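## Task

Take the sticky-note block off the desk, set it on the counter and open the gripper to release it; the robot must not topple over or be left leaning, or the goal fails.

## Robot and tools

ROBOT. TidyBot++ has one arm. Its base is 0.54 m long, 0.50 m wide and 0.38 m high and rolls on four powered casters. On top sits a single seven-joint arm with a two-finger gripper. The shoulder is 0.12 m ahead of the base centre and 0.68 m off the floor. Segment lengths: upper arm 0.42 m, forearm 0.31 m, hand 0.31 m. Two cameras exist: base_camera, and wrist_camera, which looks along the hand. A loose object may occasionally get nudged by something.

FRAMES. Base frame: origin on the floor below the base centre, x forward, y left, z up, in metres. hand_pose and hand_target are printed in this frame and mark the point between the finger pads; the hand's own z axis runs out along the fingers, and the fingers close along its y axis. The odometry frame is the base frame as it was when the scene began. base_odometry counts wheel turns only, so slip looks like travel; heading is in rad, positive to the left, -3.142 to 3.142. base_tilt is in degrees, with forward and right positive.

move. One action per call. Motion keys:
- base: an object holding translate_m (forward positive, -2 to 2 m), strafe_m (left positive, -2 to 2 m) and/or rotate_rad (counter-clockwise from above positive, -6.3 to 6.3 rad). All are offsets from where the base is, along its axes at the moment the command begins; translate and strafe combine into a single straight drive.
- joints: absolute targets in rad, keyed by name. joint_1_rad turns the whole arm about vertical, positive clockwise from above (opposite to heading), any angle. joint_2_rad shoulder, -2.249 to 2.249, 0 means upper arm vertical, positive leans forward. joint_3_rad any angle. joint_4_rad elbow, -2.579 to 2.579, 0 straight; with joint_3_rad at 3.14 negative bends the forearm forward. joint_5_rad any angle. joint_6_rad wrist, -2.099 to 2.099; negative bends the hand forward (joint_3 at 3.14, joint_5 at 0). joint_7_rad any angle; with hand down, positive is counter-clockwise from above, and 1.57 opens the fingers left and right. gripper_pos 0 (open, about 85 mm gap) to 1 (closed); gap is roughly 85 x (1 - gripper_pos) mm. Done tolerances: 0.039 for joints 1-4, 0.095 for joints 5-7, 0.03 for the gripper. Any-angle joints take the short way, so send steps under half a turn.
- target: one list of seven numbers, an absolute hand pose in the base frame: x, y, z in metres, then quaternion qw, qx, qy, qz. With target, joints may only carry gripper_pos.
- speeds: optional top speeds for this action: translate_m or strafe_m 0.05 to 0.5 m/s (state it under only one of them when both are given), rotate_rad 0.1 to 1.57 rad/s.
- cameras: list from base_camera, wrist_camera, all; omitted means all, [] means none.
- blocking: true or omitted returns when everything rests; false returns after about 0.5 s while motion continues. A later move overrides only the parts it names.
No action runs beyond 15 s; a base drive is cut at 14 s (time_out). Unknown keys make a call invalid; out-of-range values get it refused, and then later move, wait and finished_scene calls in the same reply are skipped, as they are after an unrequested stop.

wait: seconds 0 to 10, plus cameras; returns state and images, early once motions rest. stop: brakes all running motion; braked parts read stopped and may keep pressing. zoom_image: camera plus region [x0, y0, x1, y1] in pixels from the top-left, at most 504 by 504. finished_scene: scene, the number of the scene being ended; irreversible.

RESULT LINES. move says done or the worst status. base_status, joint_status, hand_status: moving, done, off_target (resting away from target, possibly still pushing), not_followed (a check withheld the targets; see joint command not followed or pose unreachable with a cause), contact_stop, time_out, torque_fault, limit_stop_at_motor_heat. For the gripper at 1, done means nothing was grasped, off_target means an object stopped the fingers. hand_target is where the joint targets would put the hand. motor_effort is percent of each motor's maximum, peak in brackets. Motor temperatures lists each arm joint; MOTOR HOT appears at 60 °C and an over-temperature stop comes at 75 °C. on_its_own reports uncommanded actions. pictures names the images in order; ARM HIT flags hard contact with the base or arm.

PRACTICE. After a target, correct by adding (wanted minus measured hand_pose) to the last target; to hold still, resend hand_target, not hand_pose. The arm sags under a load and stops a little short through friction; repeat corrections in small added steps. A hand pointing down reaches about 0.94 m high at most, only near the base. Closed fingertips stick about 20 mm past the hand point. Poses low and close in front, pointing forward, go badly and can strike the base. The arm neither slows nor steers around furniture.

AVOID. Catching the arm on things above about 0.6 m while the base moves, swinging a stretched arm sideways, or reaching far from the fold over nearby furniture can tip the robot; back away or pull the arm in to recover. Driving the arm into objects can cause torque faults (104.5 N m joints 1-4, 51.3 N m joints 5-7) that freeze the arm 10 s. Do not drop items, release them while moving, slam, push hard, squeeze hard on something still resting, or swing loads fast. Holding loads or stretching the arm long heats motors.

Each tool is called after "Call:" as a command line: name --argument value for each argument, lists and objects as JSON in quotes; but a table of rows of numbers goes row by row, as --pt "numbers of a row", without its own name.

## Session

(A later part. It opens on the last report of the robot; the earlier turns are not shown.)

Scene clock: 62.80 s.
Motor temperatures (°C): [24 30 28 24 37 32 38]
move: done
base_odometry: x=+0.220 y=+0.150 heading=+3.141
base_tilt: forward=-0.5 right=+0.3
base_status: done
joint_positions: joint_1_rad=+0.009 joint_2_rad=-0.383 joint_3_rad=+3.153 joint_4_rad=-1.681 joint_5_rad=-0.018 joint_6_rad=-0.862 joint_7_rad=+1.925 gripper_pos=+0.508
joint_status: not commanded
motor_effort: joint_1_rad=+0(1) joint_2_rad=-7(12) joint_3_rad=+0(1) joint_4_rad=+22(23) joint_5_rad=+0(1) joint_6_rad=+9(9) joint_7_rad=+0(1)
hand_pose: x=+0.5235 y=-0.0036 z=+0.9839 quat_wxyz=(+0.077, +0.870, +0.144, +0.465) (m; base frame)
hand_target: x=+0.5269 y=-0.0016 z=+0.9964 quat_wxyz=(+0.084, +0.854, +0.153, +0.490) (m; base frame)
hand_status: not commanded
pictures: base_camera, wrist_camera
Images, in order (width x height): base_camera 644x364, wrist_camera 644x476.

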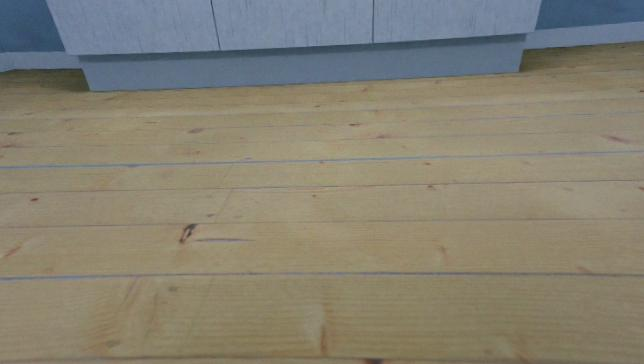

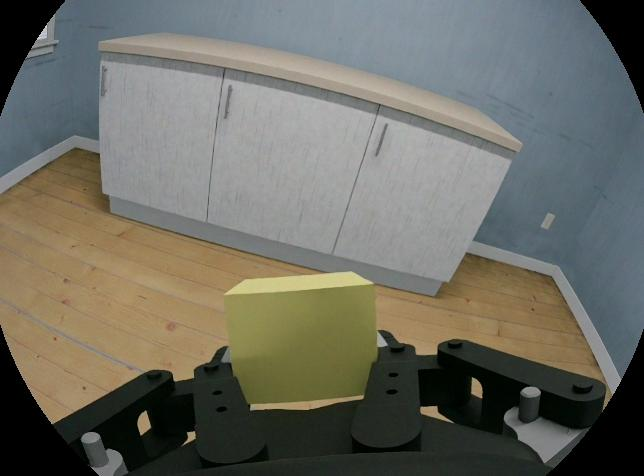

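Call:
move --base '{"translate_m": 0.8}' --joints '{"joint_1_rad": 0.0, "joint_2_rad": -0.5, "joint_4_rad": -1.5, "joint_6_rad": -0.6, "joint_7_rad": 1.57}'

Scene clock: 65.90 s.
Motor temperatures (°C): [24 30 28 24 37 32 38]
move: done
base_odometry: x=-0.580 y=+0.151 heading=+3.141
base_tilt: forward=-0.5 right=+0.3
base_status: done
joint_positions: joint_1_rad=+0.009 joint_2_rad=-0.497 joint_3_rad=+3.153 joint_4_rad=-1.501 joint_5_rad=-0.018 joint_6_rad=-0.663 joint_7_rad=+1.609 gripper_pos=+0.508
joint_status: all done
motor_effort: joint_1_rad=+1(1) joint_2_rad=-3(9) joint_3_rad=+0(1) joint_4_rad=+21(24) joint_5_rad=+0(1) joint_6_rad=+10(11) joint_7_rad=+0(1)
hand_pose: x=+0.4933 y=-0.0051 z=+1.1908 quat_wxyz=(+0.009, +0.740, +0.004, +0.672) (m; base frame)
hand_target: x=+0.4931 y=-0.0038 z=+1.2119 quat_wxyz=(-0.008, +0.717, -0.009, +0.697) (m; base frame)
hand_status: not commanded
pictures: base_camera, wrist_camera
Images, in order (width x height): base_camera 644x364, wrist_camera 644x476.

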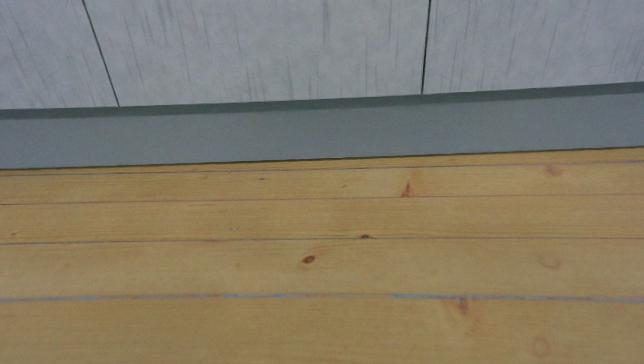

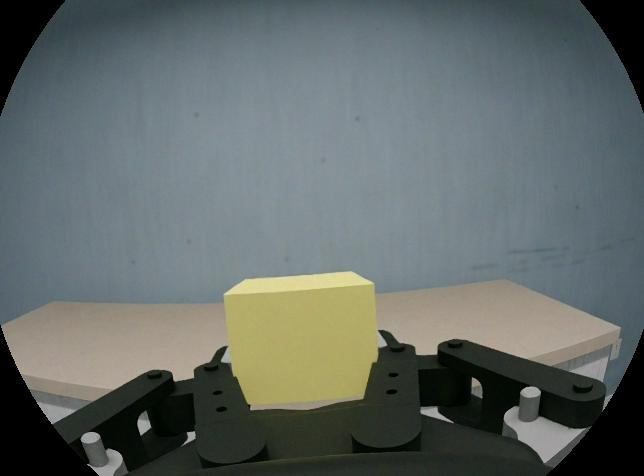

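Call:
move --base '{"translate_m": 0.2}' --joints '{"joint_1_rad": 0.0, "joint_2_rad": -0.2, "joint_4_rad": -1.1, "joint_6_rad": -1.6, "joint_7_rad": 1.57}'

Scene clock: 68.17 s.
Motor temperatures (°C): [24 30 28 24 37 32 38]
move: done
base_odometry: x=-0.780 y=+0.151 heading=-3.141
base_tilt: forward=-0.5 right=+0.3
base_status: done
joint_positions: joint_1_rad=+0.009 joint_2_rad=-0.195 joint_3_rad=+3.153 joint_4_rad=-1.116 joint_5_rad=-0.018 joint_6_rad=-1.528 joint_7_rad=+1.609 gripper_pos=+0.508
joint_status: all done
motor_effort: joint_1_rad=+0(1) joint_2_rad=-11(16) joint_3_rad=+0(1) joint_4_rad=+18(22) joint_5_rad=+0(1) joint_6_rad=+7(11) joint_7_rad=-1(2)
hand_pose: x=+0.4866 y=-0.0014 z=+1.0457 quat_wxyz=(+0.001, +0.940, +0.011, +0.340) (m; base frame)
hand_target: x=+0.4681 y=+0.0015 z=+1.0403 quat_wxyz=(-0.009, +0.949, -0.004, +0.315) (m; base frame)
hand_status: not commanded
pictures: base_camera, wrist_camera
Images, in order (width x height): base_camera 644x364, wrist_camera 644x476.

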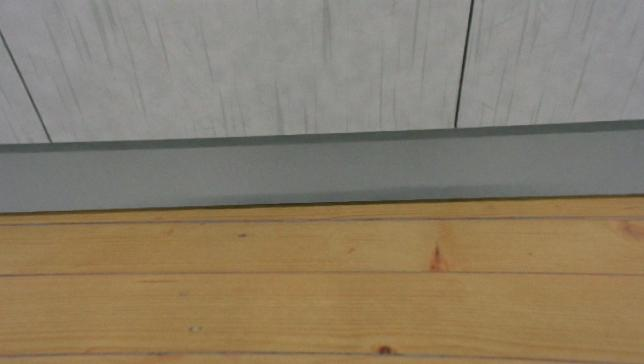

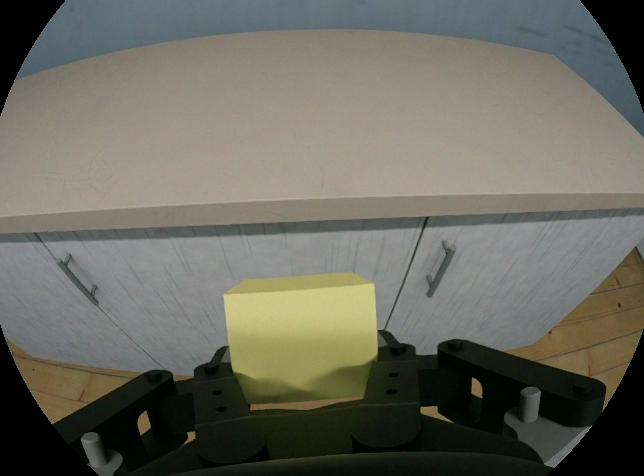

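Call:
move --base '{"translate_m": 0.25}' --speeds '{"translate_m": 0.3}'

Scene clock: 70.13 s.
Motor temperatures (°C): [24 30 28 24 37 32 38]
move: done
base_odometry: x=-1.030 y=+0.151 heading=-3.140
base_tilt: forward=-0.5 right=+0.3
base_status: done
joint_positions: joint_1_rad=+0.009 joint_2_rad=-0.195 joint_3_rad=+3.153 joint_4_rad=-1.113 joint_5_rad=-0.018 joint_6_rad=-1.533 joint_7_rad=+1.609 gripper_pos=+0.508
joint_status: not commanded
motor_effort: joint_1_rad=+1(1) joint_2_rad=-10(15) joint_3_rad=-1(1) joint_4_rad=+18(19) joint_5_rad=+0(1) joint_6_rad=+7(7) joint_7_rad=+0(1)
hand_pose: x=+0.4854 y=-0.0013 z=+1.0457 quat_wxyz=(+0.000, +0.941, +0.011, +0.339) (m; base frame)
hand_target: x=+0.4681 y=+0.0015 z=+1.0403 quat_wxyz=(-0.009, +0.949, -0.004, +0.315) (m; base frame)
hand_status: not commanded
pictures: base_camera, wrist_camera
Images, in order (width x height): base_camera 644x364, wrist_camera 644x476.

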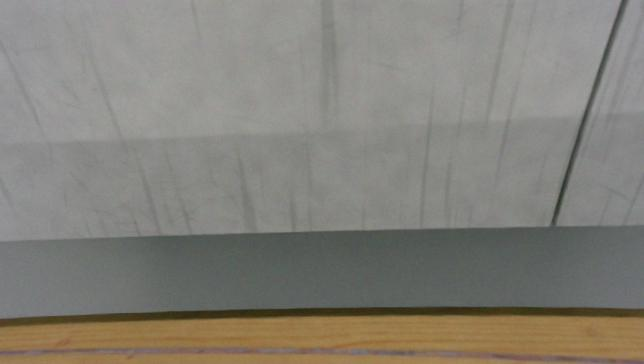

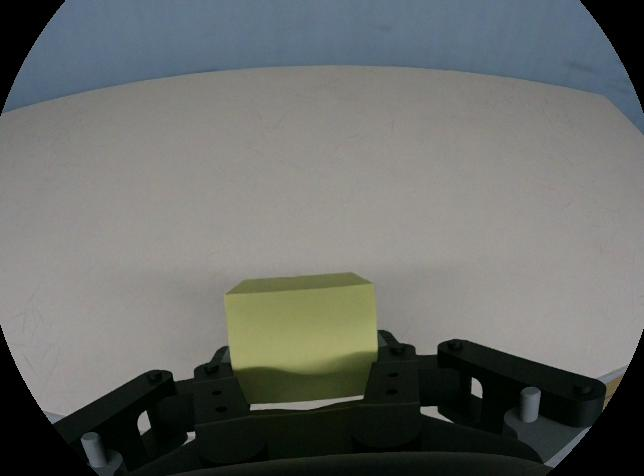

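Call:
move --base '{"translate_m": 0.06}' --speeds '{"translate_m": 0.1}' --target '[0.53, 0, 1.0, 0, 0.98, 0, 0.2]'

Scene clock: 72.07 s.
Motor temperatures (°C): [24 30 28 24 37 32 38]
move: done
base_odometry: x=-1.090 y=+0.151 heading=-3.139
base_tilt: forward=-0.5 right=+0.3
base_status: done
joint_positions: joint_1_rad=-0.010 joint_2_rad=+0.090 joint_3_rad=+3.164 joint_4_rad=-0.874 joint_5_rad=-0.018 joint_6_rad=-1.728 joint_7_rad=+1.609 gripper_pos=+0.508
joint_status: not commanded
motor_effort: joint_1_rad=+0(1) joint_2_rad=-21(26) joint_3_rad=-1(1) joint_4_rad=+17(19) joint_5_rad=+0(1) joint_6_rad=+5(8) joint_7_rad=+0(1)
hand_pose: x=+0.5508 y=+0.0018 z=+0.9998 quat_wxyz=(-0.001, +0.975, +0.016, +0.223) (m; base frame)
hand_target: x=+0.5300 y=+0.0000 z=+1.0000 quat_wxyz=(+0.000, +0.980, +0.000, +0.200) (m; base frame)
hand_status: done (0.021 m and 3.3 deg from the pose sent, 0.064 m and 16.6 deg at the start)
pictures: base_camera, wrist_camera
Images, in order (width x height): base_camera 644x364, wrist_camera 644x476.

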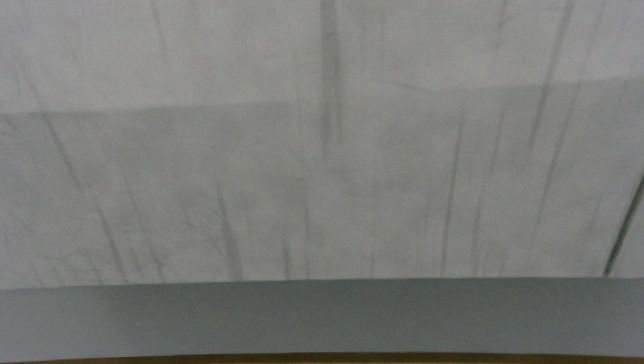

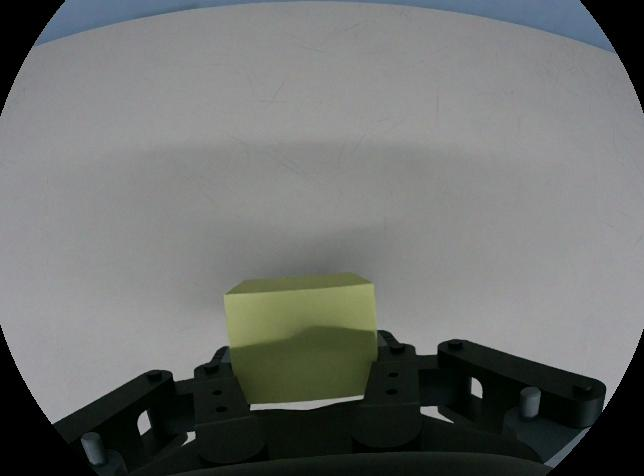

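Call:
move --target '[0.53, 0, 0.96, 0, 0.9945, 0, 0.1045]' --cameras '["wrist_camera"]'

Call:
move --target '[0.53, 0, 0.935, 0, 0.998, 0, 0.065]' --cameras '["wrist_camera"]'

Scene clock: 73.47 s.
Motor temperatures (°C): [24 30 28 24 37 32 38]
move: done
base_odometry: x=-1.090 y=+0.151 heading=-3.139
base_tilt: forward=-0.5 right=+0.3
base_status: not commanded
joint_positions: joint_1_rad=-0.010 joint_2_rad=+0.192 joint_3_rad=+3.168 joint_4_rad=-0.819 joint_5_rad=-0.018 joint_6_rad=-1.863 joint_7_rad=+1.609 gripper_pos=+0.508
joint_status: not commanded
motor_effort: joint_1_rad=+0(1) joint_2_rad=-25(28) joint_3_rad=-1(1) joint_4_rad=+17(18) joint_5_rad=+0(1) joint_6_rad=+3(5) joint_7_rad=+0(1)
hand_pose: x=+0.5483 y=+0.0011 z=+0.9616 quat_wxyz=(-0.002, +0.991, +0.015, +0.134) (m; base frame)
hand_target: x=+0.5300 y=+0.0000 z=+0.9600 quat_wxyz=(+0.000, +0.995, +0.000, +0.105) (m; base frame)
hand_status: done (0.018 m and 3.8 deg from the pose sent, 0.045 m and 13.9 deg at the start)
pictures: wrist_camera
Images, in order (width x height): wrist_camera 644x476.

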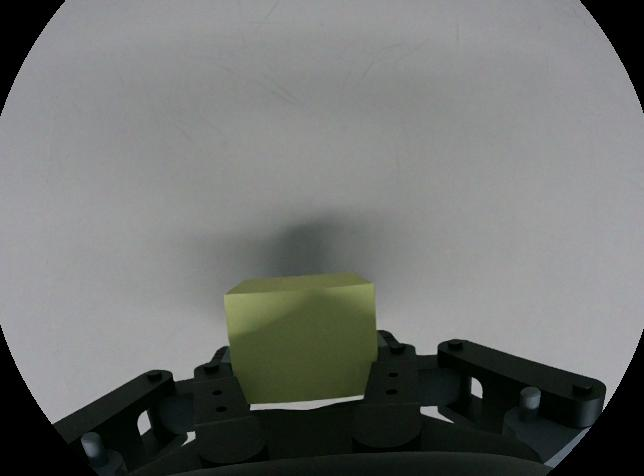

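Scene clock: 74.27 s.
Motor temperatures (°C): [24 30 28 24 37 32 38]
move: done
base_odometry: x=-1.090 y=+0.151 heading=-3.139
base_tilt: forward=-0.5 right=+0.3
base_status: not commanded
joint_positions: joint_1_rad=-0.010 joint_2_rad=+0.219 joint_3_rad=+3.168 joint_4_rad=-0.829 joint_5_rad=-0.018 joint_6_rad=-1.880 joint_7_rad=+1.609 gripper_pos=+0.508
joint_status: not commanded
motor_effort: joint_1_rad=+0(1) joint_2_rad=-26(27) joint_3_rad=-1(1) joint_4_rad=+17(18) joint_5_rad=-1(1) joint_6_rad=+3(4) joint_7_rad=+0(1)
hand_pose: x=+0.5491 y=+0.0012 z=+0.9454 quat_wxyz=(-0.002, +0.994, +0.015, +0.107) (m; base frame)
hand_target: x=+0.5300 y=+0.0000 z=+0.9350 quat_wxyz=(+0.000, +0.998, +0.000, +0.065) (m; base frame)
hand_status: done (0.022 m and 5.1 deg from the pose sent, 0.032 m and 8.1 deg at the start)
pictures: wrist_camera
Images, in order (width x height): wrist_camera 644x476.

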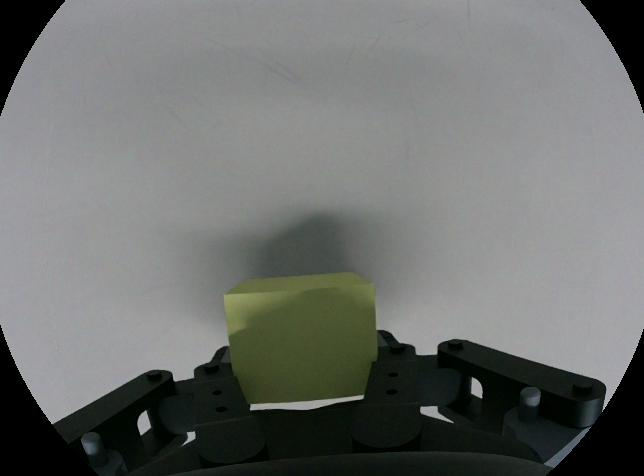

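Call:
move --target '[0.535, 0, 0.915, 0, 0.9997, 0, 0.02]' --cameras '["wrist_camera"]'

Call:
move --target '[0.54, 0, 0.90, 0, 0.9998, 0, -0.02]' --cameras '["wrist_camera"]'

Scene clock: 75.13 s.
Motor temperatures (°C): [24 30 28 24 37 32 38]
move: done
base_odometry: x=-1.090 y=+0.151 heading=-3.139
base_tilt: forward=-0.5 right=+0.3
base_status: not commanded
joint_positions: joint_1_rad=-0.010 joint_2_rad=+0.271 joint_3_rad=+3.169 joint_4_rad=-0.808 joint_5_rad=-0.018 joint_6_rad=-1.934 joint_7_rad=+1.609 gripper_pos=+0.508
joint_status: not commanded
motor_effort: joint_1_rad=+0(1) joint_2_rad=-27(27) joint_3_rad=-1(1) joint_4_rad=+16(17) joint_5_rad=+0(1) joint_6_rad=+2(3) joint_7_rad=+0(1)
hand_pose: x=+0.5491 y=+0.0010 z=+0.9266 quat_wxyz=(-0.003, +0.998, +0.015, +0.064) (m; base frame)
hand_target: x=+0.5350 y=+0.0000 z=+0.9150 quat_wxyz=(+0.000, +1.000, +0.000, +0.020) (m; base frame)
hand_status: done (0.018 m and 5.3 deg from the pose sent, 0.034 m and 10.1 deg at the start)
pictures: wrist_camera
Images, in order (width x height): wrist_camera 644x476.

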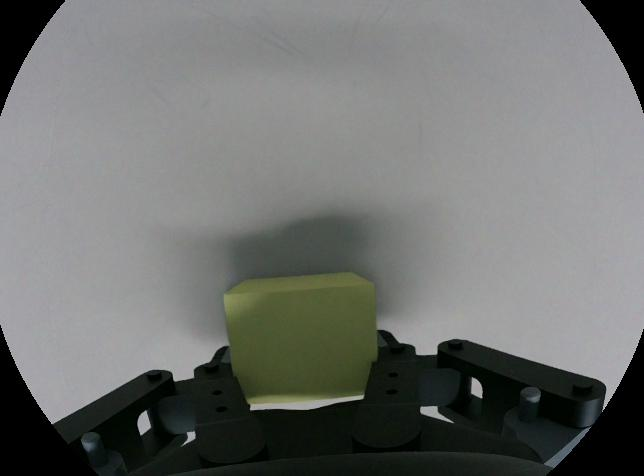

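Scene clock: 75.93 s.
Motor temperatures (°C): [24 30 28 24 37 32 38]
move: off_target
base_odometry: x=-1.090 y=+0.151 heading=-3.139
base_tilt: forward=-0.5 right=+0.3
base_status: not commanded
joint_positions: joint_1_rad=-0.010 joint_2_rad=+0.310 joint_3_rad=+3.170 joint_4_rad=-0.750 joint_5_rad=-0.018 joint_6_rad=-1.992 joint_7_rad=+1.609 gripper_pos=+0.508
joint_status: not commanded
motor_effort: joint_1_rad=+1(1) joint_2_rad=-21(27) joint_3_rad=-1(1) joint_4_rad=+11(16) joint_5_rad=+0(1) joint_6_rad=+2(3) joint_7_rad=+0(1)
hand_pose: x=+0.5499 y=+0.0011 z=+0.9261 quat_wxyz=(-0.002, +0.999, +0.015, +0.045) (m; base frame)
hand_target: x=+0.5400 y=+0.0000 z=+0.9000 quat_wxyz=(+0.000, +1.000, +0.000, -0.020) (m; base frame)
hand_status: off_target (0.028 m and 7.7 deg from the pose sent, 0.028 m and 9.8 deg at the start)
pictures: wrist_camera
Images, in order (width x height): wrist_camera 644x476.

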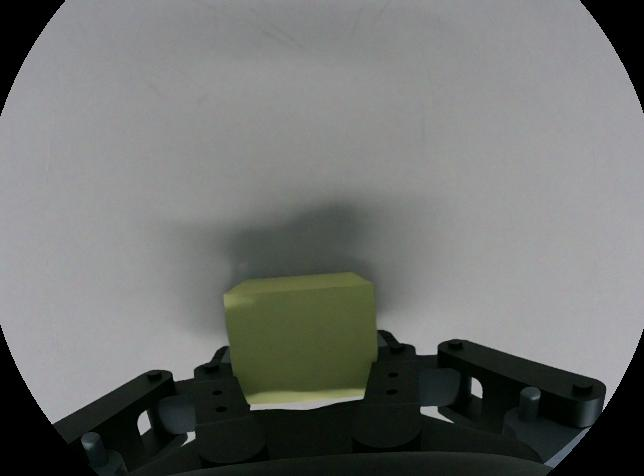

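Call:
move --target '[0.54, 0, 0.91, 0, 0.9998, 0, -0.01]' --cameras '[]'

Call:
move --joints '{"gripper_pos": 0.1}' --cameras '["wrist_camera"]'

Call:
move --target '[0.5, 0, 1.03, 0, 0.96, 0, 0.28]' --cameras '["wrist_camera"]'

Scene clock: 76.73 s.
Motor temperatures (°C): [24 30 28 24 37 32 38]
move: done
base_odometry: x=-1.090 y=+0.151 heading=-3.139
base_tilt: forward=-0.5 right=+0.3
base_status: not commanded
joint_positions: joint_1_rad=-0.010 joint_2_rad=+0.322 joint_3_rad=+3.170 joint_4_rad=-0.730 joint_5_rad=-0.018 joint_6_rad=-2.011 joint_7_rad=+1.609 gripper_pos=+0.508
joint_status: not commanded
motor_effort: joint_1_rad=+1(1) joint_2_rad=-24(26) joint_3_rad=-1(1) joint_4_rad=+13(14) joint_5_rad=+0(0) joint_6_rad=+2(3) joint_7_rad=+0(1)
hand_pose: x=+0.5500 y=+0.0012 z=+0.9263 quat_wxyz=(-0.002, +0.999, +0.015, +0.039) (m; base frame)
hand_target: x=+0.5400 y=+0.0000 z=+0.9100 quat_wxyz=(+0.000, +1.000, +0.000, -0.010) (m; base frame)
hand_status: done (0.019 m and 5.9 deg from the pose sent, 0.019 m and 6.5 deg at the start)
pictures: none
No camera images: "cameras" was empty.

Scene clock: 77.63 s.
Motor temperatures (°C): [24 30 28 24 37 32 38]
move: done
base_odometry: x=-1.090 y=+0.151 heading=-3.139
base_tilt: forward=-0.5 right=+0.3
base_status: not commanded
joint_positions: joint_1_rad=-0.010 joint_2_rad=+0.341 joint_3_rad=+3.171 joint_4_rad=-0.730 joint_5_rad=-0.018 joint_6_rad=-2.011 joint_7_rad=+1.609 gripper_pos=+0.100
joint_status: all done
motor_effort: joint_1_rad=+1(1) joint_2_rad=-27(30) joint_3_rad=-1(1) joint_4_rad=+14(16) joint_5_rad=+0(1) joint_6_rad=+2(2) joint_7_rad=+0(1)
hand_pose: x=+0.5545 y=+0.0008 z=+0.9182 quat_wxyz=(-0.002, +0.999, +0.014, +0.030) (m; base frame)
hand_target: x=+0.5400 y=+0.0000 z=+0.9100 quat_wxyz=(+0.000, +1.000, +0.000, -0.010) (m; base frame)
hand_status: not commanded
pictures: wrist_camera
Images, in order (width x height): wrist_camera 644x476.

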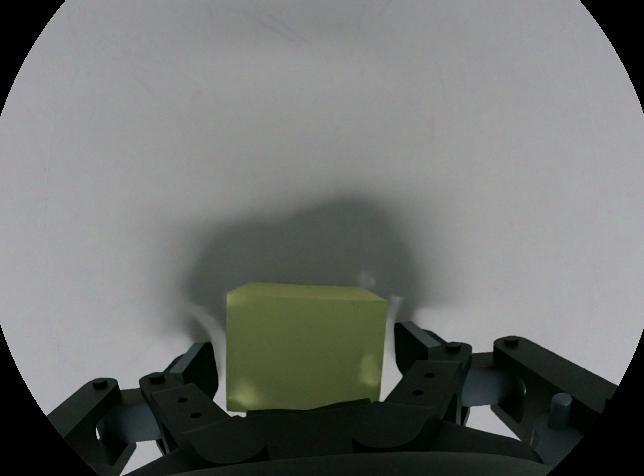

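Scene clock: 79.57 s.
Motor temperatures (°C): [24 30 28 24 37 32 38]
move: done
base_odometry: x=-1.090 y=+0.151 heading=-3.139
base_tilt: forward=-0.5 right=+0.3
base_status: not commanded
joint_positions: joint_1_rad=-0.010 joint_2_rad=-0.073 joint_3_rad=+3.171 joint_4_rad=-0.978 joint_5_rad=-0.018 joint_6_rad=-1.724 joint_7_rad=+1.609 gripper_pos=+0.100
joint_status: not commanded
motor_effort: joint_1_rad=+0(1) joint_2_rad=-14(31) joint_3_rad=-1(1) joint_4_rad=+16(17) joint_5_rad=-1(1) joint_6_rad=+5(5) joint_7_rad=+0(1)
hand_pose: x=+0.4885 y=-0.0012 z=+1.0247 quat_wxyz=(-0.002, +0.967, +0.012, +0.254) (m; base frame)
hand_target: x=+0.5000 y=+0.0000 z=+1.0300 quat_wxyz=(+0.000, +0.960, +0.000, +0.280) (m; base frame)
hand_status: done (0.013 m and 3.4 deg from the pose sent, 0.124 m and 29.1 deg at the start)
pictures: wrist_camera
Images, in order (width x height): wrist_camera 644x476.

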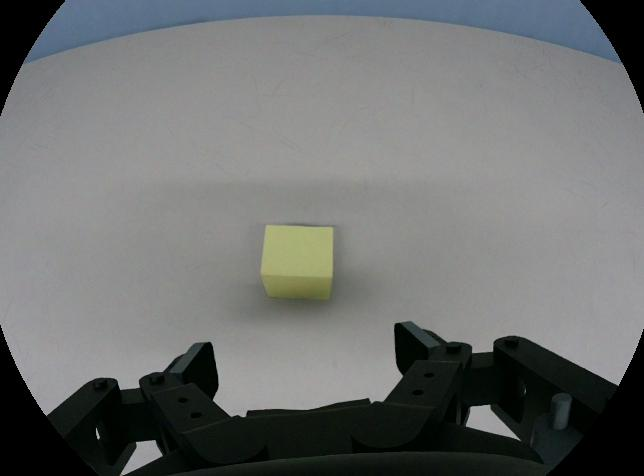

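Call:
finished_scene --scene 1

The scene is finished: the task was done.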